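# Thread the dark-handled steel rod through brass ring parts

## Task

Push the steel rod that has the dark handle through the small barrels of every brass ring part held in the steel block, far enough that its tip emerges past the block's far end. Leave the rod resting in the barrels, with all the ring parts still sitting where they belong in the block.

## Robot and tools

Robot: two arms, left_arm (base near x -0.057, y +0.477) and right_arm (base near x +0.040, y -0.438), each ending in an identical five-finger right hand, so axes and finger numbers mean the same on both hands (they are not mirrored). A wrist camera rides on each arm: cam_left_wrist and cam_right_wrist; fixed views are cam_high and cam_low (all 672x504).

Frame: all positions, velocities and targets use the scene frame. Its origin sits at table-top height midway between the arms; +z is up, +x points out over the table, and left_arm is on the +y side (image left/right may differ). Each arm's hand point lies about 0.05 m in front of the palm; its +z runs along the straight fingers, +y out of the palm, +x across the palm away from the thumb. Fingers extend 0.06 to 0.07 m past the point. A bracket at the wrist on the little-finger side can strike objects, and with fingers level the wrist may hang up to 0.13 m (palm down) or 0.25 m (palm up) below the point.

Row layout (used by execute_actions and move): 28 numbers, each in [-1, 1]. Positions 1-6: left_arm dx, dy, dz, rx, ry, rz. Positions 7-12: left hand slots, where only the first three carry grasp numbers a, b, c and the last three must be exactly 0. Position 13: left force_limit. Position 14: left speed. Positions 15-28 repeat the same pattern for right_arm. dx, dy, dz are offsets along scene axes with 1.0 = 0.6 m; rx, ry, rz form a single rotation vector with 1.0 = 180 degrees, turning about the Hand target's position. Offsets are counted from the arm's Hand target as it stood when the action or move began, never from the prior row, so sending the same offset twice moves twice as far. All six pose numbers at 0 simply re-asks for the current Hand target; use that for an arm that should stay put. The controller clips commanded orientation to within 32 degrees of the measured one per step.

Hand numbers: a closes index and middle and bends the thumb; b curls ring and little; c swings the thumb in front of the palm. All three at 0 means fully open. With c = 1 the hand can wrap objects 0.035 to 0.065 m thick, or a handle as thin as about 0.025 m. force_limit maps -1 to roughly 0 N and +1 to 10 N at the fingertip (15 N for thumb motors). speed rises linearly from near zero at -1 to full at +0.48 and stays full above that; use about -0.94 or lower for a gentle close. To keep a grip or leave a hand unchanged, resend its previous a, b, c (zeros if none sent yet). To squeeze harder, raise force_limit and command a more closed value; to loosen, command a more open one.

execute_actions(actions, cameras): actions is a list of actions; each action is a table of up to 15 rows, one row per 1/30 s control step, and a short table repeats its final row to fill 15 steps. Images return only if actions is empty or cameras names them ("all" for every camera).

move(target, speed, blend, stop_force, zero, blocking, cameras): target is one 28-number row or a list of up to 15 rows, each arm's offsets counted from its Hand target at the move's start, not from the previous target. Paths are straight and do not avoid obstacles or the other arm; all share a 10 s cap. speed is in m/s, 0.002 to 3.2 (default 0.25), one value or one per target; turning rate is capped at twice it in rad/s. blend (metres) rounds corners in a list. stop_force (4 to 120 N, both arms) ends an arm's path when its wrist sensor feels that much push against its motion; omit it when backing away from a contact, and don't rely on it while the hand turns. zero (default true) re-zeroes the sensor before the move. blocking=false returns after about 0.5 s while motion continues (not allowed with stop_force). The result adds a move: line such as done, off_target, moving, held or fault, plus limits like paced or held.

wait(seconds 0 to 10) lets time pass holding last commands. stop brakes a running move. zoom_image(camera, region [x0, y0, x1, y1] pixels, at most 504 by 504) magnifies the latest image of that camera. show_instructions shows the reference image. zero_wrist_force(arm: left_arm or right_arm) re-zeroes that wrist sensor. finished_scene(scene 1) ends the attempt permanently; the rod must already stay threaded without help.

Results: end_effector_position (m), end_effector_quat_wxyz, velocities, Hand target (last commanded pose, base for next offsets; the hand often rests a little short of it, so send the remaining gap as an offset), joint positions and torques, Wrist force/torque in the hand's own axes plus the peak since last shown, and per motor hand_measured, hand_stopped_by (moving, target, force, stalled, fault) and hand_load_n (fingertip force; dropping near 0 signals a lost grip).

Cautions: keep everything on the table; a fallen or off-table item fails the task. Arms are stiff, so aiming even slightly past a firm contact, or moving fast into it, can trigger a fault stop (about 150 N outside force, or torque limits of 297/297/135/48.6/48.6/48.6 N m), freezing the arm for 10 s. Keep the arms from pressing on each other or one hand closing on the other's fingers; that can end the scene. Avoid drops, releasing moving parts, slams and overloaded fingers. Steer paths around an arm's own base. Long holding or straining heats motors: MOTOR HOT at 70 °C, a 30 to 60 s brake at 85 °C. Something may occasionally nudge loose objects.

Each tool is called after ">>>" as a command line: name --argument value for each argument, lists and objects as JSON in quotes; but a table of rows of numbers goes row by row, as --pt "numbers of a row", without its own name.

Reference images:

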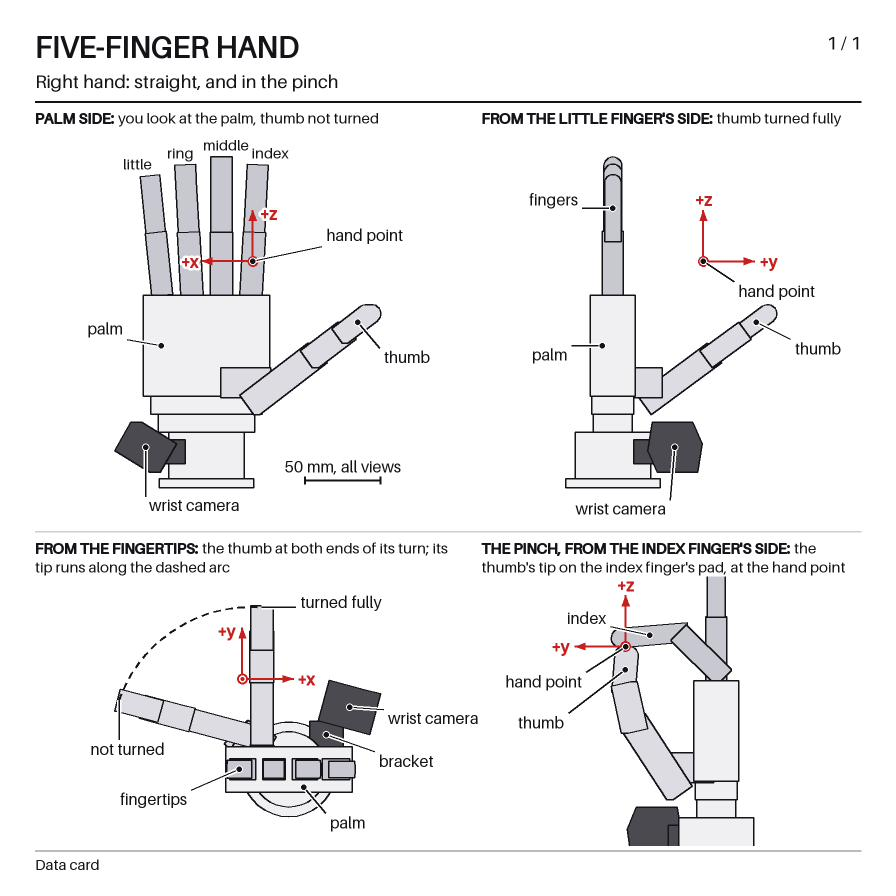

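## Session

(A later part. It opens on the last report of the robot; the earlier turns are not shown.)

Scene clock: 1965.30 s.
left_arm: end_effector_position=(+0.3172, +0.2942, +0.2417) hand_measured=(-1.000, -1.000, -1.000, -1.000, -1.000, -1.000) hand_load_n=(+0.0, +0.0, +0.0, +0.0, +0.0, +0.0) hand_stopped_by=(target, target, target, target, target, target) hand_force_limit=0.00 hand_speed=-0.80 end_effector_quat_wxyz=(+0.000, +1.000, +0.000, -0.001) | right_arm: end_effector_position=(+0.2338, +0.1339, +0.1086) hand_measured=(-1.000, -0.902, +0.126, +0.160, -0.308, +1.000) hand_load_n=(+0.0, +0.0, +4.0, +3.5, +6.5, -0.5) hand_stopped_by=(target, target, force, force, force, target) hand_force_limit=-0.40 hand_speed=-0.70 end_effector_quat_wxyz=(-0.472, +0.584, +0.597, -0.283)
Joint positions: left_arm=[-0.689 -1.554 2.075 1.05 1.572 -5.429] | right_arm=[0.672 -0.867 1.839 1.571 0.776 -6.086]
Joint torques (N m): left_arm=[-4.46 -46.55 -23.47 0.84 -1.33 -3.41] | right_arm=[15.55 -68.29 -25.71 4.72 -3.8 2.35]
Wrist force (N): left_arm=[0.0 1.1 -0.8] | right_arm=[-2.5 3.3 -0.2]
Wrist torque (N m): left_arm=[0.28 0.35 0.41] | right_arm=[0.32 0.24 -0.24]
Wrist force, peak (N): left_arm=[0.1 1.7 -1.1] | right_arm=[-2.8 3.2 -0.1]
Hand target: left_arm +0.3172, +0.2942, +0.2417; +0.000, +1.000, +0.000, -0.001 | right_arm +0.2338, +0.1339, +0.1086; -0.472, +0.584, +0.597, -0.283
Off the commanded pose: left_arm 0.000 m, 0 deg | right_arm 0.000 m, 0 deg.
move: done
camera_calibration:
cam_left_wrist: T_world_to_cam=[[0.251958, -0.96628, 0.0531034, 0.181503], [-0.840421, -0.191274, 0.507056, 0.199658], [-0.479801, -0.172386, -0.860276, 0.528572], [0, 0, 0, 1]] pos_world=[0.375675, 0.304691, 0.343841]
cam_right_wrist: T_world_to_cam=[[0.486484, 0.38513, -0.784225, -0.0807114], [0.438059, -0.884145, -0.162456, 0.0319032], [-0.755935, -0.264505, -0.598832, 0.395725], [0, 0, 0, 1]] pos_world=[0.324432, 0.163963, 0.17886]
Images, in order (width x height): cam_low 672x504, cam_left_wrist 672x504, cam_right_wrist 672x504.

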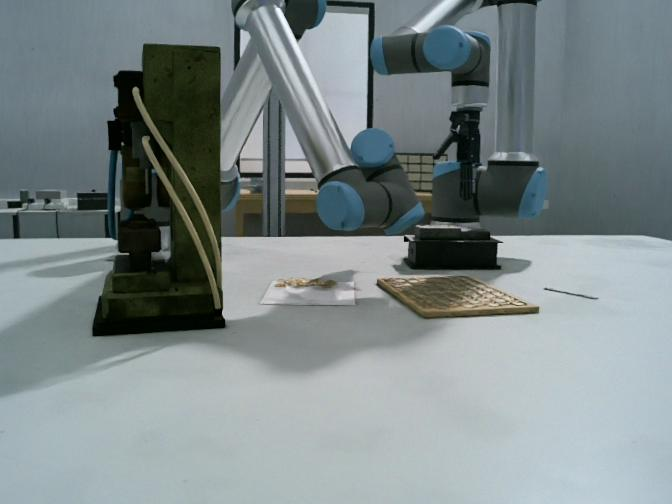

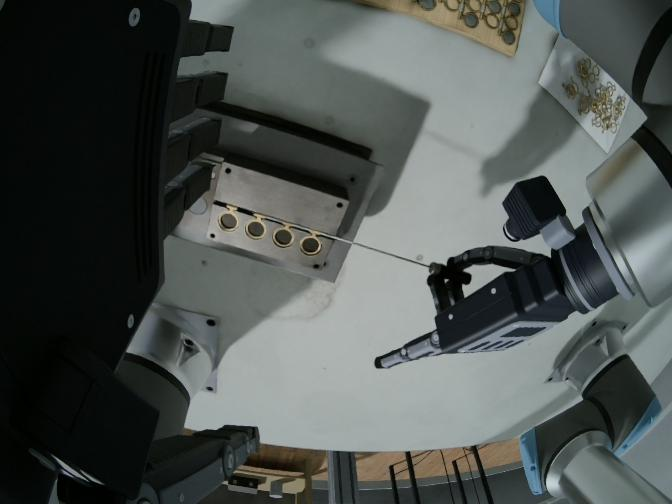

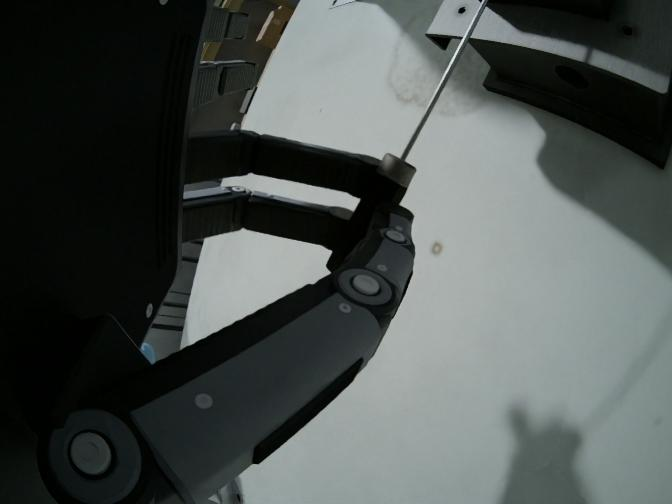

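>>> move --target '[0,0,0,0,0,0, 0,0,0,0,0,0, 0, -0.8, 0.0053, 0.0497, 0, 0, 0, 0, 0.66,0,1,0,0,0, -0.4, -0.7]' --speed 0.01 --stop_force 4 --cameras '["cam_low", "cam_left_wrist", "cam_right_wrist"]'

>>> zoom_image --camera "cam_left_wrist" --region '[195, 180, 295, 240]'

>>> zoom_image --camera "cam_left_wrist" --region '[285, 210, 345, 250]'

Scene clock: 2015.13 s.
left_arm: end_effector_position=(+0.3172, +0.2942, +0.2417) hand_measured=(-1.000, -1.000, -1.000, -1.000, -1.000, -1.000) hand_load_n=(+0.0, +0.0, +0.0, +0.0, +0.0, +0.0) hand_stopped_by=(target, target, target, target, target, target) hand_force_limit=0.00 hand_speed=-0.80 end_effector_quat_wxyz=(+0.000, +1.000, +0.000, -0.001) | right_arm: end_effector_position=(+0.2370, +0.1637, +0.1086) hand_measured=(-1.000, -0.902, +0.126, +0.160, -0.308, +1.000) hand_load_n=(+0.0, +0.0, +4.0, +3.5, +6.5, -1.0) hand_stopped_by=(target, target, force, force, force, target) hand_force_limit=-0.40 hand_speed=-0.70 end_effector_quat_wxyz=(-0.472, +0.584, +0.597, -0.283)
Joint positions: left_arm=[-0.689 -1.554 2.075 1.05 1.572 -5.429] | right_arm=[0.704 -0.841 1.777 1.587 0.75 -6.059]
Joint torques (N m): left_arm=[-8.34 -44.33 -23.75 1.17 -0.86 -3.15] | right_arm=[11.9 -71.43 -26.54 4.93 -4.25 2.27]
Wrist force (N): left_arm=[0.1 1.4 -1.1] | right_arm=[-1.4 3.1 -0.4]
Wrist torque (N m): left_arm=[0.35 0.35 0.44] | right_arm=[0.29 0.10 -0.18]
Wrist force, peak (N): left_arm=[-0.4 1.3 -1.5] | right_arm=[-2.4 3.3 -0.5]
Hand target: left_arm +0.3172, +0.2942, +0.2417; +0.000, +1.000, +0.000, -0.001 | right_arm +0.2370, +0.1637, +0.1086; -0.472, +0.584, +0.597, -0.283
Off the commanded pose: left_arm 0.000 m, 0 deg | right_arm 0.000 m, 0 deg.
move: done
camera_calibration:
cam_left_wrist: T_world_to_cam=[[0.251958, -0.96628, 0.0531034, 0.181503], [-0.840421, -0.191274, 0.507056, 0.199658], [-0.479801, -0.172386, -0.860276, 0.528572], [0, 0, 0, 1]] pos_world=[0.375675, 0.304691, 0.343841]
cam_right_wrist: T_world_to_cam=[[0.486484, 0.38513, -0.784225, -0.0937451], [0.438059, -0.884145, -0.162456, 0.0568489], [-0.755935, -0.264505, -0.598832, 0.406026], [0, 0, 0, 1]] pos_world=[0.327632, 0.193763, 0.17886]
Images, in order (width x height): cam_low 672x504, cam_left_wrist 672x504, cam_right_wrist 672x504.

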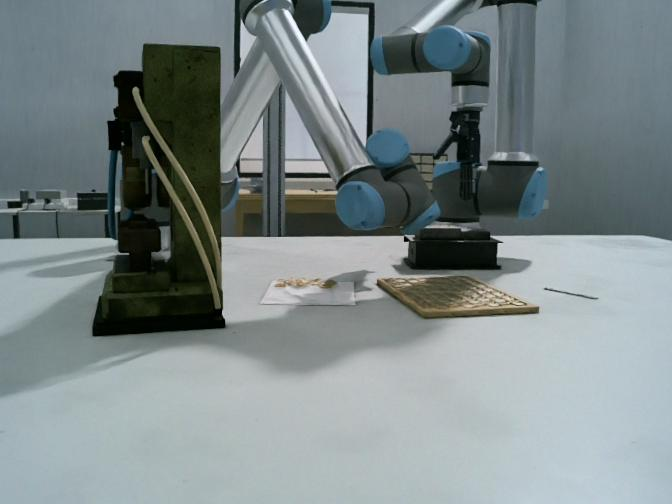

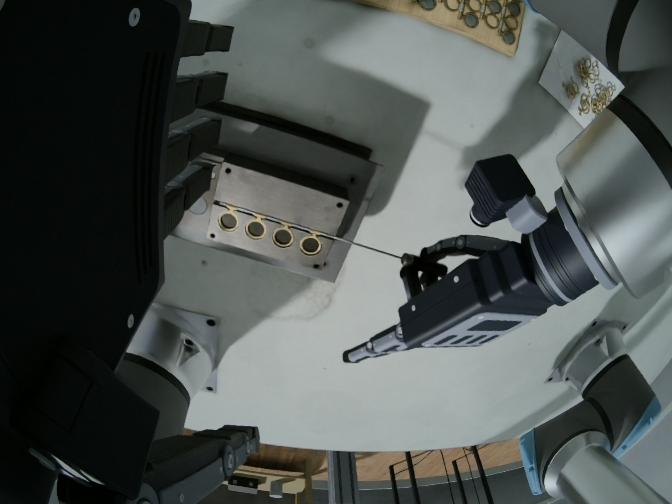

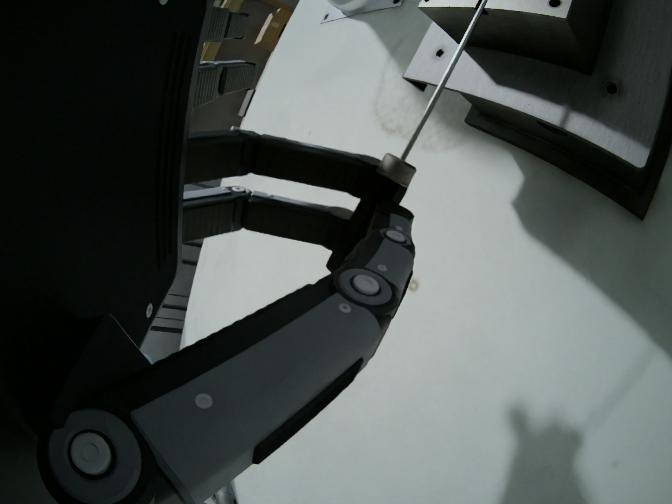

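Scaled by 5.040 from the camera's 672x504 image, which has a finer 960x720 frame.

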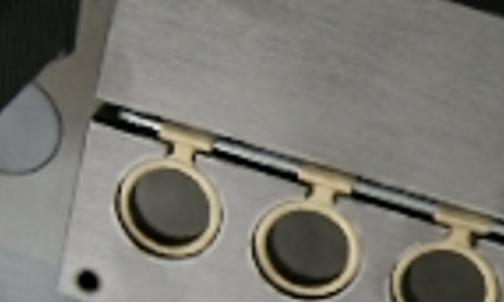

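Scaled by 8.400 from the camera's 672x504 image, which has a finer 960x720 frame.

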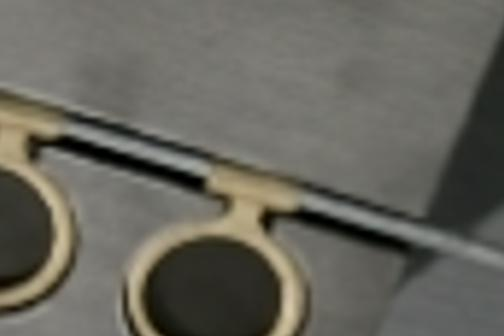

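>>> move --target '[0.222,0.177,0.164,0,0,0, 0,0,0,0,0,0, 0, -0.8, 0, 0, 0, 0, 0, 0, 0.66,0,1,0,0,0, -0.4, -0.7]' --speed 0.2

>>> move --target '[0,0,0,0,0,0, 0,0,0,0,0,0, 0, -0.8, 0.0044, 0.0414, 0, 0, 0, 0, 0.66,0,1,0,0,0, -0.4, -0.7]' --speed 0.012 --stop_force 4 --cameras '["all"]'

>>> zoom_image --camera "cam_left_wrist" --region '[200, 200, 340, 290]'

>>> zoom_image --camera "cam_low" --region '[400, 210, 500, 260]'

Scene clock: 2076.67 s.
left_arm: end_effector_position=(+0.4504, +0.4004, +0.3401) hand_measured=(-1.000, -1.000, -1.000, -1.000, -1.000, -1.000) hand_load_n=(+0.0, +0.0, +0.0, +0.0, +0.0, +0.0) hand_stopped_by=(target, target, target, target, target, target) hand_force_limit=0.00 hand_speed=-0.80 end_effector_quat_wxyz=(+0.000, +1.000, +0.000, -0.001) | right_arm: end_effector_position=(+0.2370, +0.1637, +0.1086) hand_measured=(-1.000, -0.902, +0.126, +0.160, -0.308, +1.000) hand_load_n=(+0.0, -0.5, +4.0, +3.5, +7.0, -1.0) hand_stopped_by=(target, target, force, force, force, target) hand_force_limit=-0.40 hand_speed=-0.70 end_effector_quat_wxyz=(-0.472, +0.584, +0.597, -0.283)
Joint positions: left_arm=[-0.331 -1.428 1.748 1.251 1.572 -5.071] | right_arm=[0.704 -0.841 1.777 1.587 0.75 -6.059]
Joint torques (N m): left_arm=[11.86 -34.02 -47.43 7.66 3.2 2.65] | right_arm=[13.21 -71.62 -26.17 4.73 -3.78 2.17]
Wrist force (N): left_arm=[0.4 0.9 -1.1] | right_arm=[-1.9 2.9 -0.5]
Wrist torque (N m): left_arm=[0.27 0.27 0.21] | right_arm=[0.27 0.16 -0.21]
Wrist force, peak (N): left_arm=[-1.1 2.0 -0.1] | right_arm=[-1.9 3.3 -0.4]
Hand target: left_arm +0.4504, +0.4004, +0.3401; +0.000, +1.000, +0.000, -0.001 | right_arm +0.2370, +0.1637, +0.1086; -0.472, +0.584, +0.597, -0.283
Off the commanded pose: left_arm 0.000 m, 0 deg | right_arm 0.000 m, 0 deg.
move: done

Scene clock: 2079.53 s.
left_arm: end_effector_position=(+0.4504, +0.4004, +0.3401) hand_measured=(-1.000, -1.000, -1.000, -1.000, -1.000, -1.000) hand_load_n=(+0.0, +0.0, +0.0, +0.0, -0.5, +0.0) hand_stopped_by=(target, target, target, target, target, target) hand_force_limit=0.00 hand_speed=-0.80 end_effector_quat_wxyz=(+0.000, +1.000, +0.000, -0.001) | right_arm: end_effector_position=(+0.2396, +0.1886, +0.1086) hand_measured=(-1.000, -0.902, +0.126, +0.160, -0.308, +1.000) hand_load_n=(+0.0, +0.0, +4.0, +3.5, +7.0, -1.0) hand_stopped_by=(target, target, force, force, force, target) hand_force_limit=-0.40 hand_speed=-0.70 end_effector_quat_wxyz=(-0.472, +0.584, +0.597, -0.283)
Joint positions: left_arm=[-0.331 -1.428 1.748 1.251 1.572 -5.071] | right_arm=[0.729 -0.818 1.724 1.602 0.729 -6.037]
Joint torques (N m): left_arm=[10.69 -33.6 -46.91 7.67 2.85 2.68] | right_arm=[15.46 -72.85 -26.54 4.75 -4.57 2.71]
Wrist force (N): left_arm=[0.2 1.1 -1.1] | right_arm=[-1.4 2.8 -0.4]
Wrist torque (N m): left_arm=[0.29 0.31 0.18] | right_arm=[0.28 0.06 -0.17]
Wrist force, peak (N): left_arm=[0.3 1.1 -1.6] | right_arm=[-1.8 3.2 -0.3]
Hand target: left_arm +0.4504, +0.4004, +0.3401; +0.000, +1.000, +0.000, -0.001 | right_arm +0.2396, +0.1886, +0.1086; -0.472, +0.584, +0.597, -0.283
Off the commanded pose: left_arm 0.000 m, 0 deg | right_arm 0.000 m, 0 deg.
move: done
camera_calibration:
cam_left_wrist: T_world_to_cam=[[0.251958, -0.96628, 0.0531034, 0.245336], [-0.840421, -0.191274, 0.507056, 0.282021], [-0.479801, -0.172386, -0.860276, 0.69544], [0, 0, 0, 1]] pos_world=[0.508875, 0.410891, 0.442241]
cam_right_wrist: T_world_to_cam=[[0.486484, 0.38513, -0.784225, -0.1046], [0.438059, -0.884145, -0.162456, 0.0777252], [-0.755935, -0.264505, -0.598832, 0.414578], [0, 0, 0, 1]] pos_world=[0.330232, 0.218663, 0.17886]

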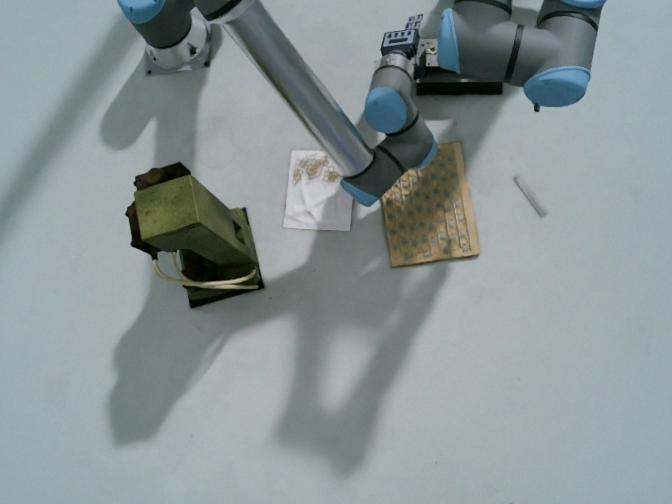

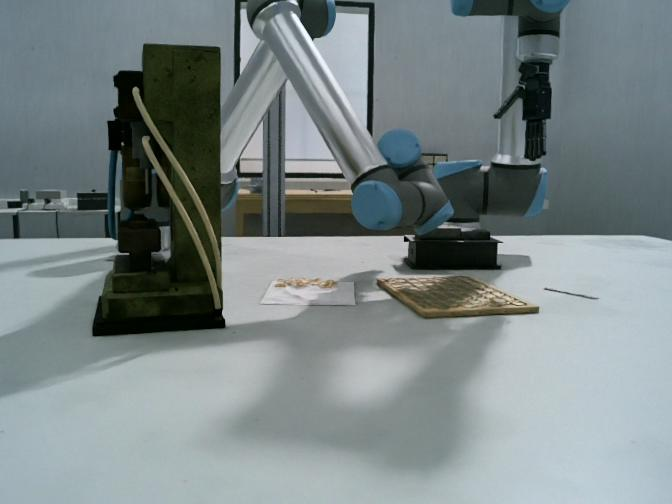

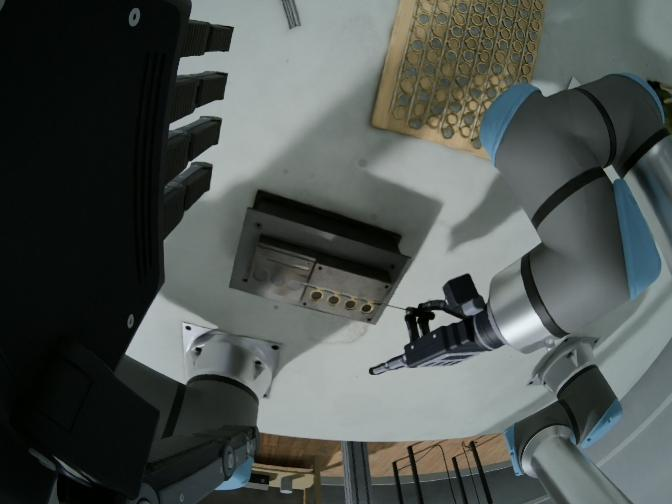

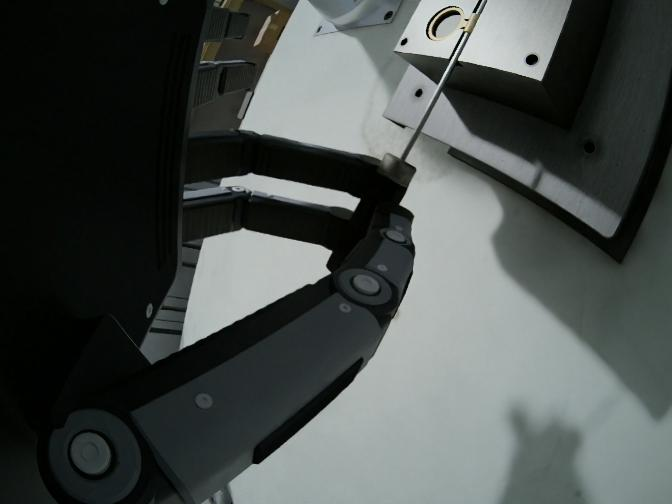

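Scaled by 3.600 from the camera's 672x504 image, which has a finer 960x720 frame.

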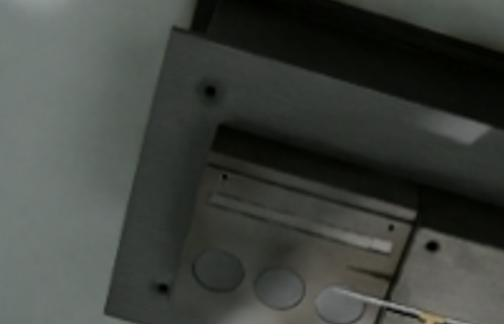

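Scaled by 5.040 from the camera's 672x504 image, which has a finer 960x720 frame.

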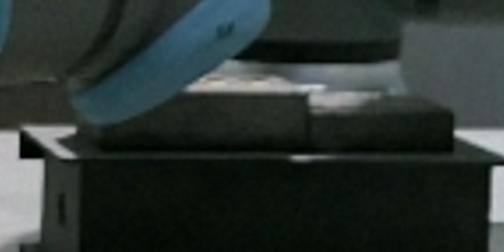

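>>> move --target '[0,0,0,0,0,0, 0,0,0,0,0,0, 0, -0.8, 0.0044, 0.0414, 0, 0, 0, 0, 0.66,0,1,0,0,0, -0.4, -0.7]' --speed 0.012 --stop_force 4 --cameras '["cam_low", "cam_left_wrist", "cam_right_wrist"]'

>>> zoom_image --camera "cam_left_wrist" --region '[240, 240, 440, 390]'

>>> zoom_image --camera "cam_right_wrist" --region '[340, 0, 600, 240]'

Scene clock: 2105.50 s.
left_arm: end_effector_position=(+0.4504, +0.4004, +0.3401) hand_measured=(-1.000, -1.000, -1.000, -1.000, -1.000, -1.000) hand_load_n=(+0.0, -0.5, +0.0, +0.0, +0.0, +0.0) hand_stopped_by=(target, target, target, target, target, target) hand_force_limit=0.00 hand_speed=-0.80 end_effector_quat_wxyz=(+0.000, +1.000, +0.000, -0.001) | right_arm: end_effector_position=(+0.2422, +0.2134, +0.1086) hand_measured=(-1.000, -0.902, +0.126, +0.160, -0.308, +1.000) hand_load_n=(+0.0, +0.0, +4.0, +3.5, +6.5, -1.0) hand_stopped_by=(target, target, force, force, force, target) hand_force_limit=-0.40 hand_speed=-0.70 end_effector_quat_wxyz=(-0.472, +0.584, +0.597, -0.283)
Joint positions: left_arm=[-0.331 -1.428 1.748 1.251 1.572 -5.071] | right_arm=[0.753 -0.795 1.67 1.616 0.71 -6.016]
Joint torques (N m): left_arm=[9.55 -31.88 -47.73 7.71 3.34 2.75] | right_arm=[12.15 -77.42 -29.09 4.8 -3.61 2.46]
Wrist force (N): left_arm=[0.1 1.3 -0.9] | right_arm=[-1.7 3.0 0.2]
Wrist torque (N m): left_arm=[0.31 0.30 0.19] | right_arm=[0.28 0.10 -0.17]
Wrist force, peak (N): left_arm=[0.4 1.1 -1.7] | right_arm=[-2.0 3.4 -0.4]
Hand target: left_arm +0.4504, +0.4004, +0.3401; +0.000, +1.000, +0.000, -0.001 | right_arm +0.2422, +0.2134, +0.1086; -0.472, +0.584, +0.597, -0.283
Off the commanded pose: left_arm 0.000 m, 0 deg | right_arm 0.000 m, 0 deg.
move: done
camera_calibration:
cam_left_wrist: T_world_to_cam=[[0.251958, -0.96628, 0.0531034, 0.245336], [-0.840421, -0.191274, 0.507056, 0.282021], [-0.479801, -0.172386, -0.860276, 0.69544], [0, 0, 0, 1]] pos_world=[0.508875, 0.410891, 0.442241]
cam_right_wrist: T_world_to_cam=[[0.486484, 0.38513, -0.784225, -0.115464], [0.438059, -0.884145, -0.162456, 0.0984692], [-0.755935, -0.264505, -0.598832, 0.423179], [0, 0, 0, 1]] pos_world=[0.332932, 0.243463, 0.17886]
Images, in order (width x height): cam_low 672x504, cam_left_wrist 672x504, cam_right_wrist 672x504.

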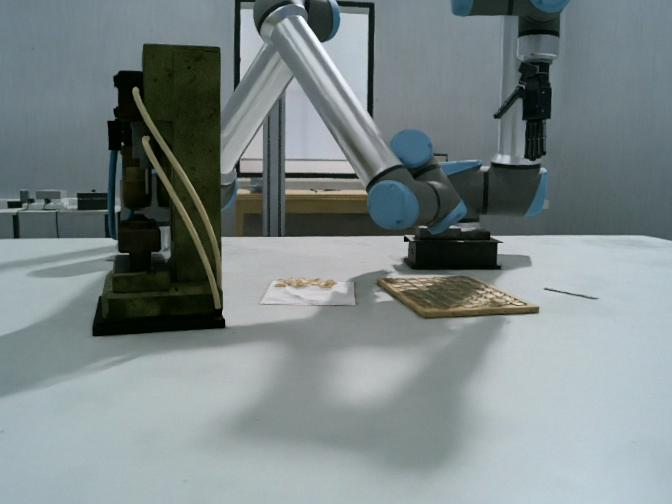

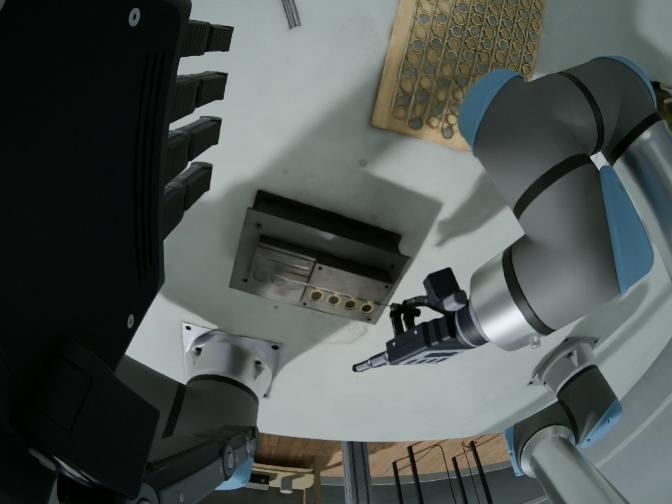

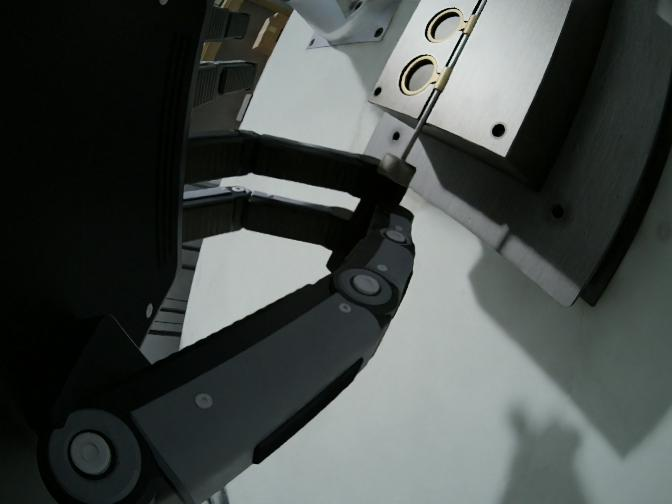

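Scaled by 2.520 from the camera's 672x504 image, which has a finer 960x720 frame.

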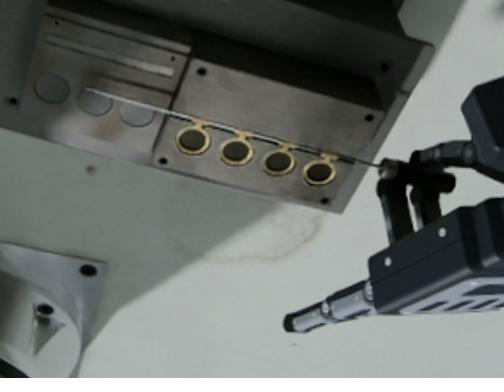

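Scaled by 1.938 from the camera's 672x504 image, which has a finer 960x720 frame.

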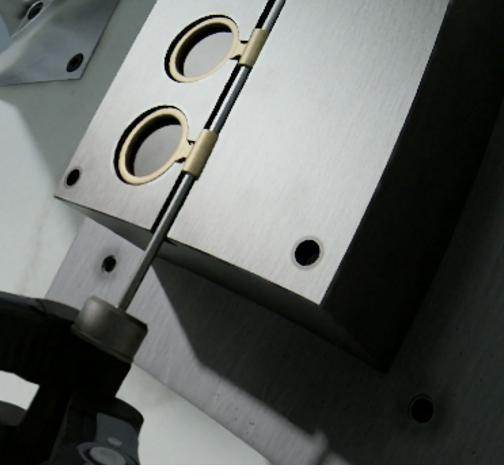

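>>> move --target '[0,0,0,0,0,0, 0,0,0,0,0,0, 0, -0.8, 0.0012, 0.0116, 0, 0, 0, 0, 0.66,0,1,0,0,0, -0.4, -0.7]' --speed 0.008 --stop_force 4 --cameras '["cam_left_wrist", "cam_right_wrist"]'

>>> zoom_image --camera "cam_left_wrist" --region '[240, 240, 440, 390]'

>>> zoom_image --camera "cam_right_wrist" --region '[340, 0, 600, 240]'

Scene clock: 2160.40 s.
left_arm: end_effector_position=(+0.4504, +0.4004, +0.3401) hand_measured=(-1.000, -1.000, -1.000, -1.000, -1.000, -1.000) hand_load_n=(+0.0, +0.0, +0.0, +0.0, +0.0, +0.0) hand_stopped_by=(target, target, target, target, target, target) hand_force_limit=0.00 hand_speed=-0.80 end_effector_quat_wxyz=(+0.000, +1.000, +0.000, -0.001) | right_arm: end_effector_position=(+0.2430, +0.2204, +0.1086) hand_measured=(-1.000, -0.902, +0.126, +0.160, -0.308, +1.000) hand_load_n=(+0.0, +0.0, +4.0, +3.5, +7.0, -1.0) hand_stopped_by=(target, target, force, force, force, target) hand_force_limit=-0.40 hand_speed=-0.70 end_effector_quat_wxyz=(-0.472, +0.584, +0.597, -0.283)
Joint positions: left_arm=[-0.331 -1.428 1.748 1.251 1.572 -5.071] | right_arm=[0.759 -0.788 1.655 1.62 0.705 -6.01]
Joint torques (N m): left_arm=[13.09 -31.77 -47.51 7.44 3.32 2.49] | right_arm=[10.66 -74.73 -27.69 4.69 -4.24 2.75]
Wrist force (N): left_arm=[-0.1 0.7 -1.1] | right_arm=[-1.9 2.6 -0.1]
Wrist torque (N m): left_arm=[0.22 0.34 0.17] | right_arm=[0.26 0.14 -0.19]
Wrist force, peak (N): left_arm=[0.2 1.5 -1.5] | right_arm=[-2.0 3.6 -0.5]
Hand target: left_arm +0.4504, +0.4004, +0.3401; +0.000, +1.000, +0.000, -0.001 | right_arm +0.2430, +0.2204, +0.1086; -0.472, +0.584, +0.597, -0.283
Off the commanded pose: left_arm 0.000 m, 0 deg | right_arm 0.000 m, 0 deg.
move: done
camera_calibration:
cam_left_wrist: T_world_to_cam=[[0.251958, -0.96628, 0.0531034, 0.245336], [-0.840421, -0.191274, 0.507056, 0.282021], [-0.479801, -0.172386, -0.860276, 0.69544], [0, 0, 0, 1]] pos_world=[0.508875, 0.410891, 0.442241]
cam_right_wrist: T_world_to_cam=[[0.486484, 0.38513, -0.784225, -0.118501], [0.438059, -0.884145, -0.162456, 0.104352], [-0.755935, -0.264505, -0.598832, 0.425559], [0, 0, 0, 1]] pos_world=[0.333632, 0.250463, 0.17886]
Images, in order (width x height): cam_left_wrist 672x504, cam_right_wrist 672x504.

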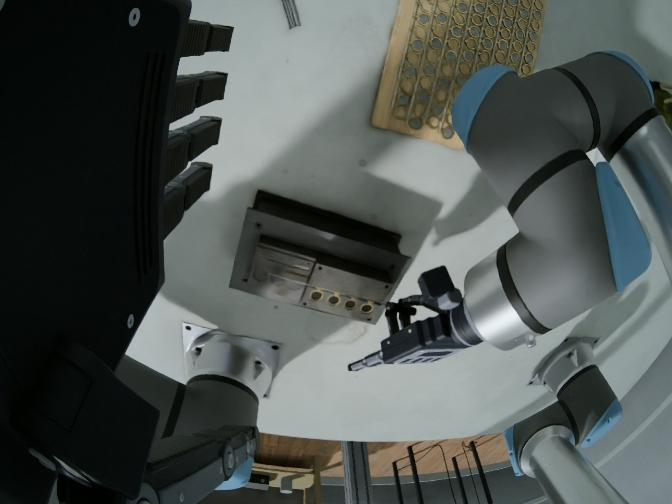

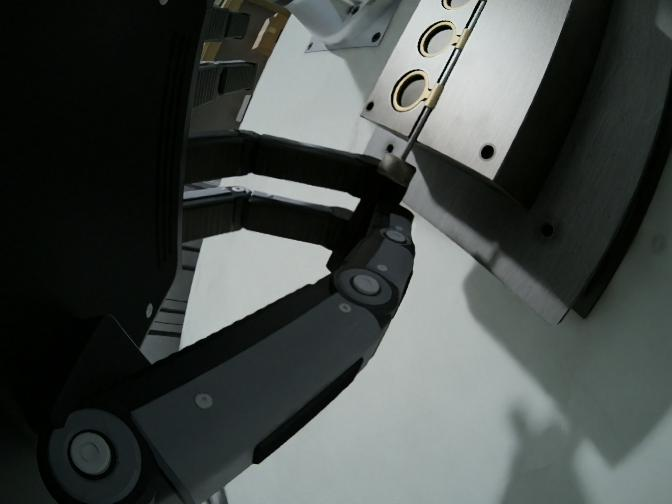

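Scaled by 2.520 from the camera's 672x504 image, which has a finer 960x720 frame.

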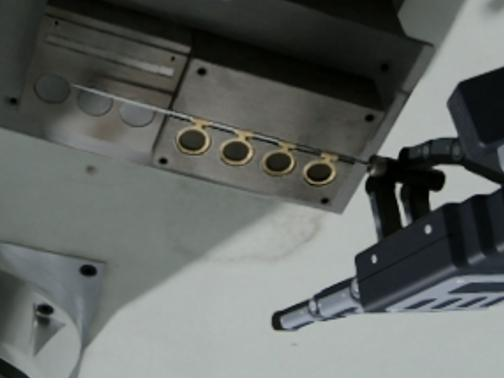

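Scaled by 1.938 from the camera's 672x504 image, which has a finer 960x720 frame.

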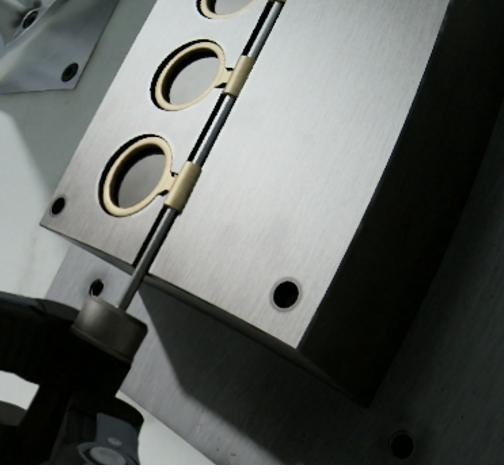

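>>> move --target '[0,0,0,0,0,0, 0,0,0,0,0,0, 0, -0.8, 0, 0, 0, 0, 0, 0, 0.4,0,1,0,0,0, -0.4, -0.93]' --speed 0.05 --cameras '["cam_left_wrist", "cam_right_wrist"]'

>>> zoom_image --camera "cam_left_wrist" --region '[240, 240, 440, 390]'

>>> zoom_image --camera "cam_right_wrist" --region '[340, 0, 600, 240]'

Scene clock: 2185.63 s.
left_arm: end_effector_position=(+0.4504, +0.4004, +0.3401) hand_measured=(-1.000, -1.000, -1.000, -1.000, -1.000, -1.000) hand_load_n=(+0.0, +0.0, +0.0, +0.0, +0.0, +0.0) hand_stopped_by=(target, target, target, target, target, target) hand_force_limit=0.00 hand_speed=-0.80 end_effector_quat_wxyz=(+0.000, +1.000, +0.000, -0.001) | right_arm: end_effector_position=(+0.2430, +0.2204, +0.1086) hand_measured=(-1.000, -0.940, -0.350, -0.200, -0.350, +1.000) hand_load_n=(+0.0, +0.0, +0.0, +0.0, +0.0, +0.0) hand_stopped_by=(target, target, target, target, target, target) hand_force_limit=-0.40 hand_speed=-0.93 end_effector_quat_wxyz=(-0.472, +0.584, +0.597, -0.283)
Joint positions: left_arm=[-0.331 -1.428 1.748 1.251 1.572 -5.071] | right_arm=[0.759 -0.788 1.655 1.62 0.705 -6.01]
Joint torques (N m): left_arm=[11.65 -31.76 -47.83 7.41 2.99 2.59] | right_arm=[13.45 -79.22 -25.86 3.42 -2.96 2.27]
Wrist force (N): left_arm=[0.4 1.3 -1.2] | right_arm=[-2.1 2.8 -0.6]
Wrist torque (N m): left_arm=[0.33 0.28 0.22] | right_arm=[0.29 0.20 -0.21]
Wrist force, peak (N): left_arm=[0.1 1.8 -1.0] | right_arm=[-1.8 3.8 -0.8]
Hand target: left_arm +0.4504, +0.4004, +0.3401; +0.000, +1.000, +0.000, -0.001 | right_arm +0.2430, +0.2204, +0.1086; -0.472, +0.584, +0.597, -0.283
Off the commanded pose: left_arm 0.000 m, 0 deg | right_arm 0.000 m, 0 deg.
move: done
camera_calibration:
cam_left_wrist: T_world_to_cam=[[0.251958, -0.96628, 0.0531034, 0.245336], [-0.840421, -0.191274, 0.507056, 0.282021], [-0.479801, -0.172386, -0.860276, 0.69544], [0, 0, 0, 1]] pos_world=[0.508875, 0.410891, 0.442241]
cam_right_wrist: T_world_to_cam=[[0.486484, 0.38513, -0.784225, -0.118501], [0.438059, -0.884145, -0.162456, 0.104352], [-0.755935, -0.264505, -0.598832, 0.425559], [0, 0, 0, 1]] pos_world=[0.333632, 0.250463, 0.17886]
Images, in order (width x height): cam_left_wrist 672x504, cam_right_wrist 672x504.

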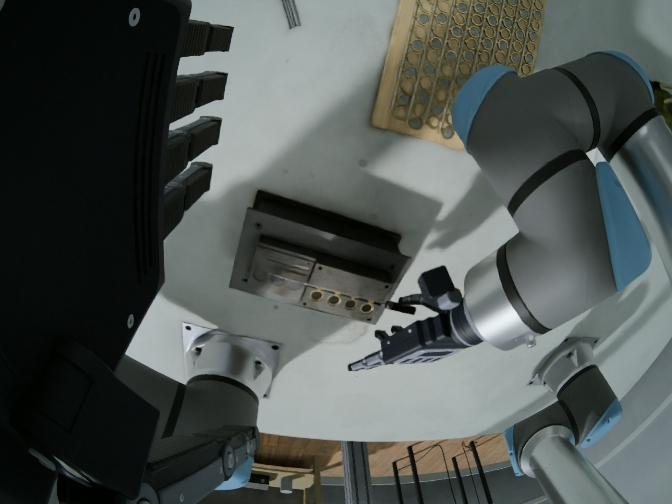

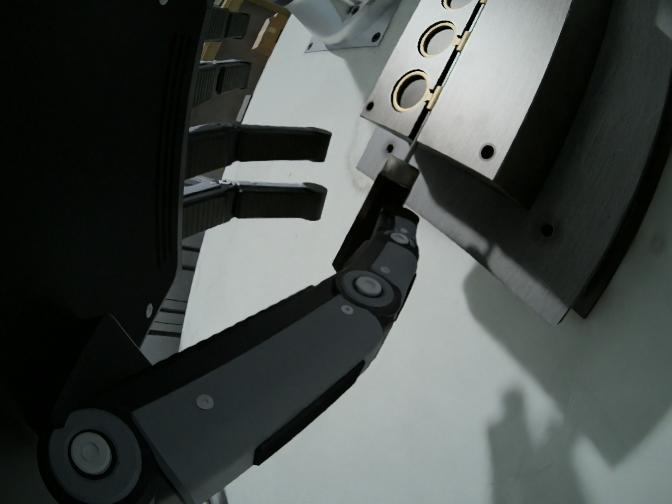

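Scaled by 2.520 from the camera's 672x504 image, which has a finer 960x720 frame.

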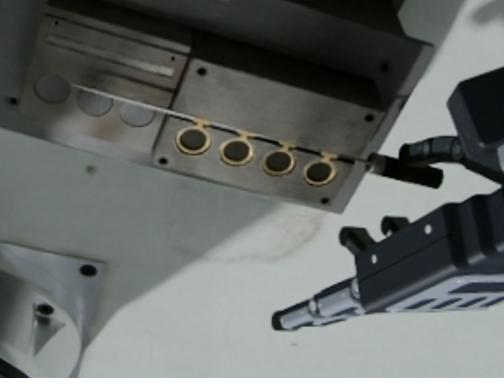

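Scaled by 1.938 from the camera's 672x504 image, which has a finer 960x720 frame.

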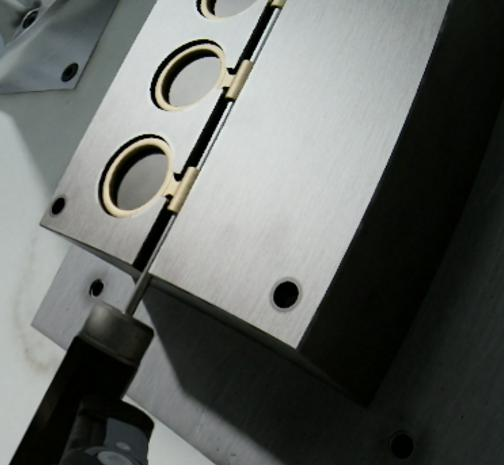

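>>> move --target '[0,0,0,0,0,0, 0,0,0,0,0,0, 0, -0.8, 0, 0, 0, 0, 0, 0, 0.1,0,1,0,0,0, -0.4, -0.9]' --speed 0.05 --cameras '["cam_left_wrist", "cam_right_wrist"]'

>>> zoom_image --camera "cam_left_wrist" --region '[300, 260, 440, 360]'

>>> zoom_image --camera "cam_right_wrist" --region '[320, 40, 520, 280]'

Scene clock: 2206.50 s.
left_arm: end_effector_position=(+0.4504, +0.4004, +0.3401) hand_measured=(-1.000, -1.000, -1.000, -1.000, -1.000, -1.000) hand_load_n=(+0.0, +0.0, +0.0, +0.0, +0.0, +0.0) hand_stopped_by=(target, target, target, target, target, target) hand_force_limit=0.00 hand_speed=-0.80 end_effector_quat_wxyz=(+0.000, +1.000, +0.000, -0.001) | right_arm: end_effector_position=(+0.2430, +0.2204, +0.1086) hand_measured=(-1.000, -0.986, -0.950, -0.800, -0.576, +1.000) hand_load_n=(+0.0, +0.0, +0.0, +0.0, +0.0, +0.0) hand_stopped_by=(target, target, target, target, target, target) hand_force_limit=-0.40 hand_speed=-0.90 end_effector_quat_wxyz=(-0.472, +0.584, +0.597, -0.283)
Joint positions: left_arm=[-0.331 -1.428 1.748 1.251 1.572 -5.071] | right_arm=[0.759 -0.788 1.655 1.62 0.705 -6.01]
Joint torques (N m): left_arm=[11.56 -32.39 -47.51 7.6 3.18 2.37] | right_arm=[13.05 -78.1 -21.15 2.04 -0.61 1.7]
Wrist force (N): left_arm=[0.0 1.4 -1.1] | right_arm=[-2.1 3.0 -0.6]
Wrist torque (N m): left_arm=[0.33 0.33 0.19] | right_arm=[0.32 0.21 -0.20]
Wrist force, peak (N): left_arm=[-0.1 1.4 -1.5] | right_arm=[-2.2 3.3 -0.5]
Hand target: left_arm +0.4504, +0.4004, +0.3401; +0.000, +1.000, +0.000, -0.001 | right_arm +0.2430, +0.2204, +0.1086; -0.472, +0.584, +0.597, -0.283
Off the commanded pose: left_arm 0.000 m, 0 deg | right_arm 0.000 m, 0 deg.
move: done
camera_calibration:
cam_left_wrist: T_world_to_cam=[[0.251958, -0.96628, 0.0531034, 0.245336], [-0.840421, -0.191274, 0.507056, 0.282021], [-0.479801, -0.172386, -0.860276, 0.69544], [0, 0, 0, 1]] pos_world=[0.508875, 0.410891, 0.442241]
cam_right_wrist: T_world_to_cam=[[0.486484, 0.38513, -0.784225, -0.118501], [0.438059, -0.884145, -0.162456, 0.104352], [-0.755935, -0.264505, -0.598832, 0.425559], [0, 0, 0, 1]] pos_world=[0.333632, 0.250463, 0.17886]
Images, in order (width x height): cam_left_wrist 672x504, cam_right_wrist 672x504.

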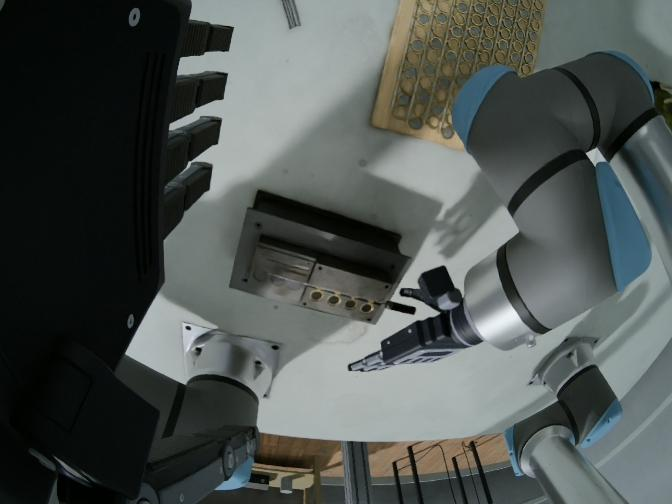

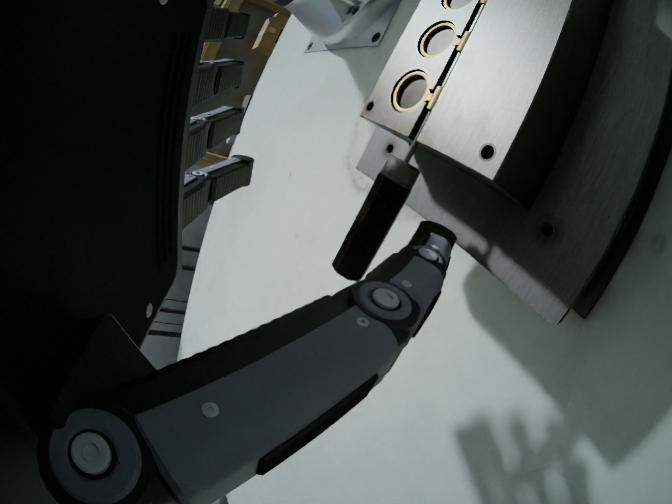

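Scaled by 3.600 from the camera's 672x504 image, which has a finer 960x720 frame.

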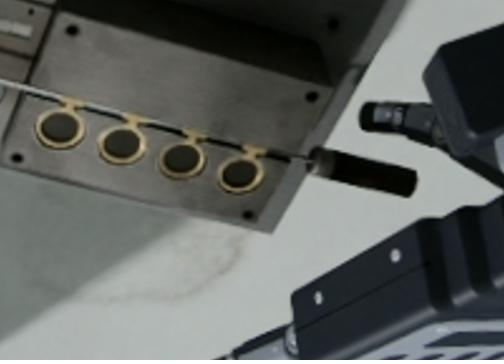

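Scaled by 2.100 from the camera's 672x504 image, which has a finer 960x720 frame.

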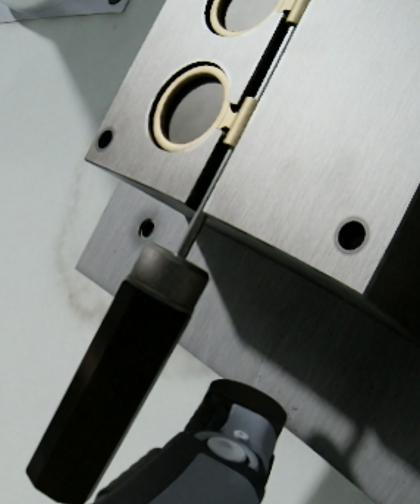

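>>> zoom_image --camera "cam_left_wrist" --region '[260, 265, 390, 345]'

>>> zoom_image --camera "cam_right_wrist" --region '[380, 0, 520, 150]'

Scaled by 3.877 from the camera's 672x504 image, which has a finer 960x720 frame.

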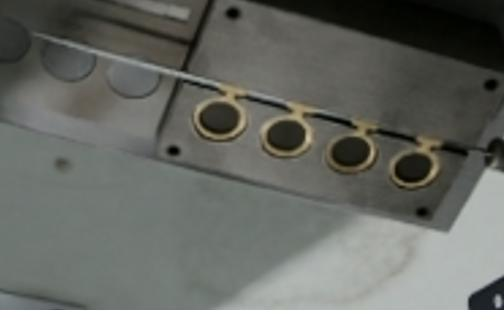

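Scaled by 3.360 from the camera's 672x504 image, which has a finer 960x720 frame.

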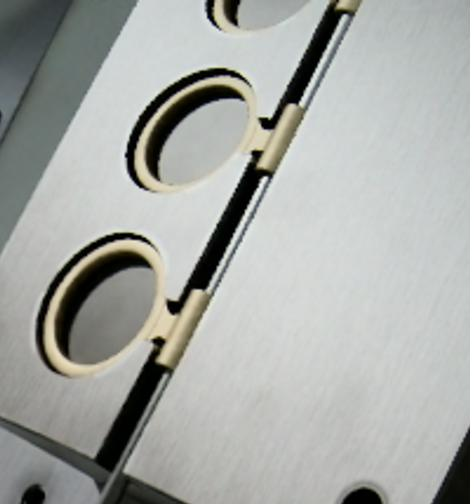

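>>> move --pt "0 0 0 0 0 0 0 0 0 0 0 0 0 -0.8 0 -0.005 0.12 0 0 0 0.1 0 1 0 0 0 -0.4 -0.9" --pt "0 0 0 0 0 0 0 0 0 0 0 0 0 -0.8 0.05 -0.4 0.3 0 0 0 0.1 0 1 0 0 0 -0.4 -0.9" --speed '[0.08, 0.2]' --blend '[0.02, 0]' --cameras '["all"]'

>>> zoom_image --camera "cam_left_wrist" --region '[230, 250, 430, 370]'

>>> zoom_image --camera "cam_low" --region '[390, 205, 500, 260]'

Scene clock: 2242.00 s.
left_arm: end_effector_position=(+0.4504, +0.4004, +0.3401) hand_measured=(-1.000, -1.000, -1.000, -1.000, -1.000, -1.000) hand_load_n=(+0.0, +0.0, +0.0, +0.0, +0.0, -0.5) hand_stopped_by=(target, target, target, target, target, target) hand_force_limit=0.00 hand_speed=-0.80 end_effector_quat_wxyz=(+0.000, +1.000, +0.000, -0.001) | right_arm: end_effector_position=(+0.2729, -0.0195, +0.2885) hand_measured=(-1.000, -0.986, -0.950, -0.800, -0.576, +1.000) hand_load_n=(+0.0, -0.5, +0.0, +0.0, +0.5, +0.0) hand_stopped_by=(target, target, target, target, target, target) hand_force_limit=-0.40 hand_speed=-0.90 end_effector_quat_wxyz=(-0.472, +0.584, +0.597, -0.283) end_effector_velocity=(+0.000, -0.002, +0.001) end_effector_angular_velocity=(-0.001, -0.001, +0.003)
Joint positions: left_arm=[-0.331 -1.428 1.748 1.251 1.572 -5.071] | right_arm=[0.421 -1.21 1.997 1.863 0.992 -6.254]
Joint velocities: left_arm=[within noise] | right_arm=[-0.002 -0.002 0 0.001 0.005 -0.002]
Joint torques (N m): left_arm=[11.6 -32.26 -47.22 7.29 3.22 2.38] | right_arm=[-4.43 -74.44 -18.41 4.74 1.67 -2.78]
Wrist force (N): left_arm=[0.0 1.1 -1.3] | right_arm=[-2.4 2.7 -1.1]
Wrist torque (N m): left_arm=[0.29 0.33 0.19] | right_arm=[0.25 0.29 -0.01]
Wrist force, peak (N): left_arm=[0.1 1.8 -1.2] | right_arm=[-3.8 2.0 -2.1]
Hand target: left_arm +0.4504, +0.4004, +0.3401; +0.000, +1.000, +0.000, -0.001 | right_arm +0.2730, -0.0196, +0.2886; -0.472, +0.584, +0.597, -0.283
Off the commanded pose: left_arm 0.000 m, 0 deg | right_arm 0.000 m, 0 deg.
move: done
camera_calibration:
cam_left_wrist: T_world_to_cam=[[0.251958, -0.96628, 0.0531034, 0.245336], [-0.840421, -0.191274, 0.507056, 0.282021], [-0.479801, -0.172386, -0.860276, 0.69544], [0, 0, 0, 1]] pos_world=[0.508875, 0.410891, 0.442241]
cam_right_wrist: T_world_to_cam=[[0.486455, 0.38512, -0.784247, 0.100476], [0.438126, -0.884121, -0.162403, -0.0916974], [-0.755915, -0.264598, -0.598816, 0.492561], [0, 0, 0, 1]] pos_world=[0.363632, 0.0105631, 0.35886]

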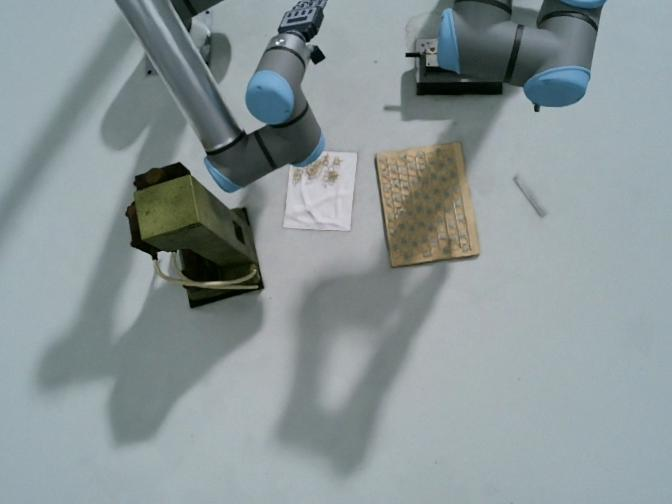

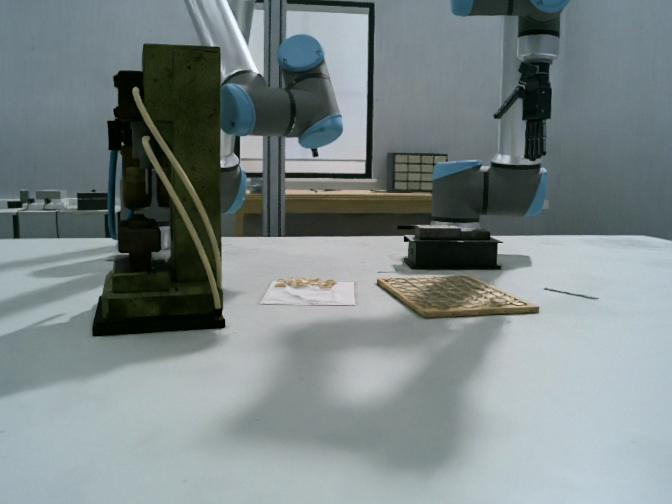

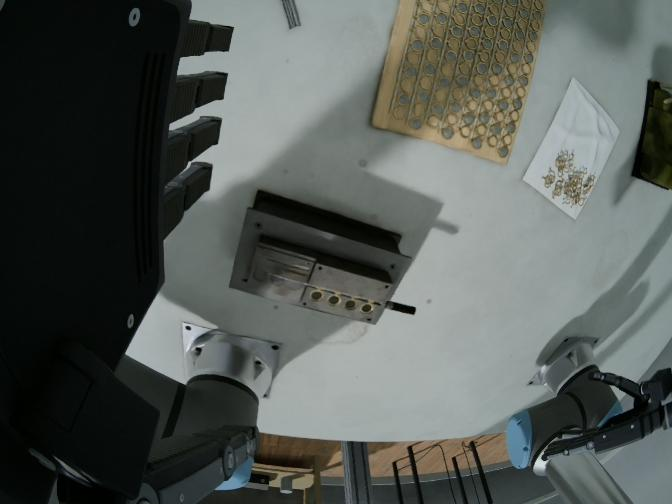

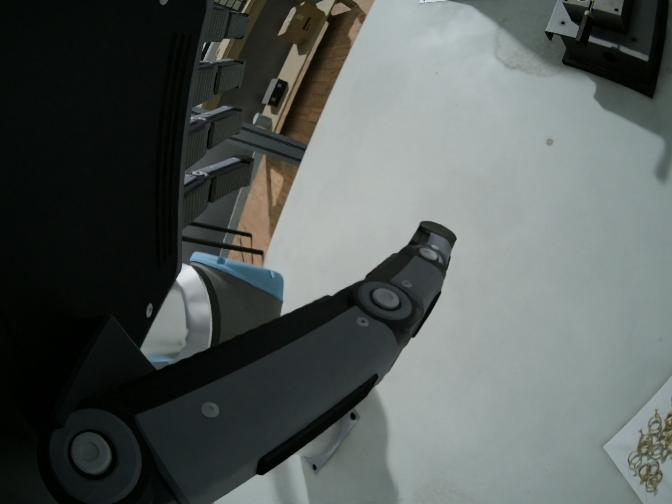

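Scaled by 2.520 from the camera's 672x504 image, which has a finer 960x720 frame.

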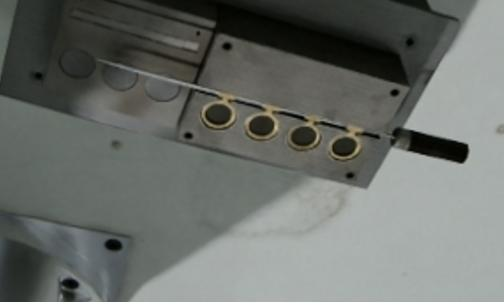

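Scaled by 4.582 from the camera's 672x504 image, which has a finer 960x720 frame.

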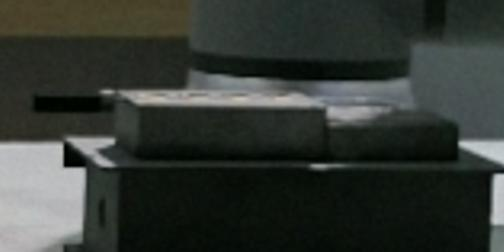

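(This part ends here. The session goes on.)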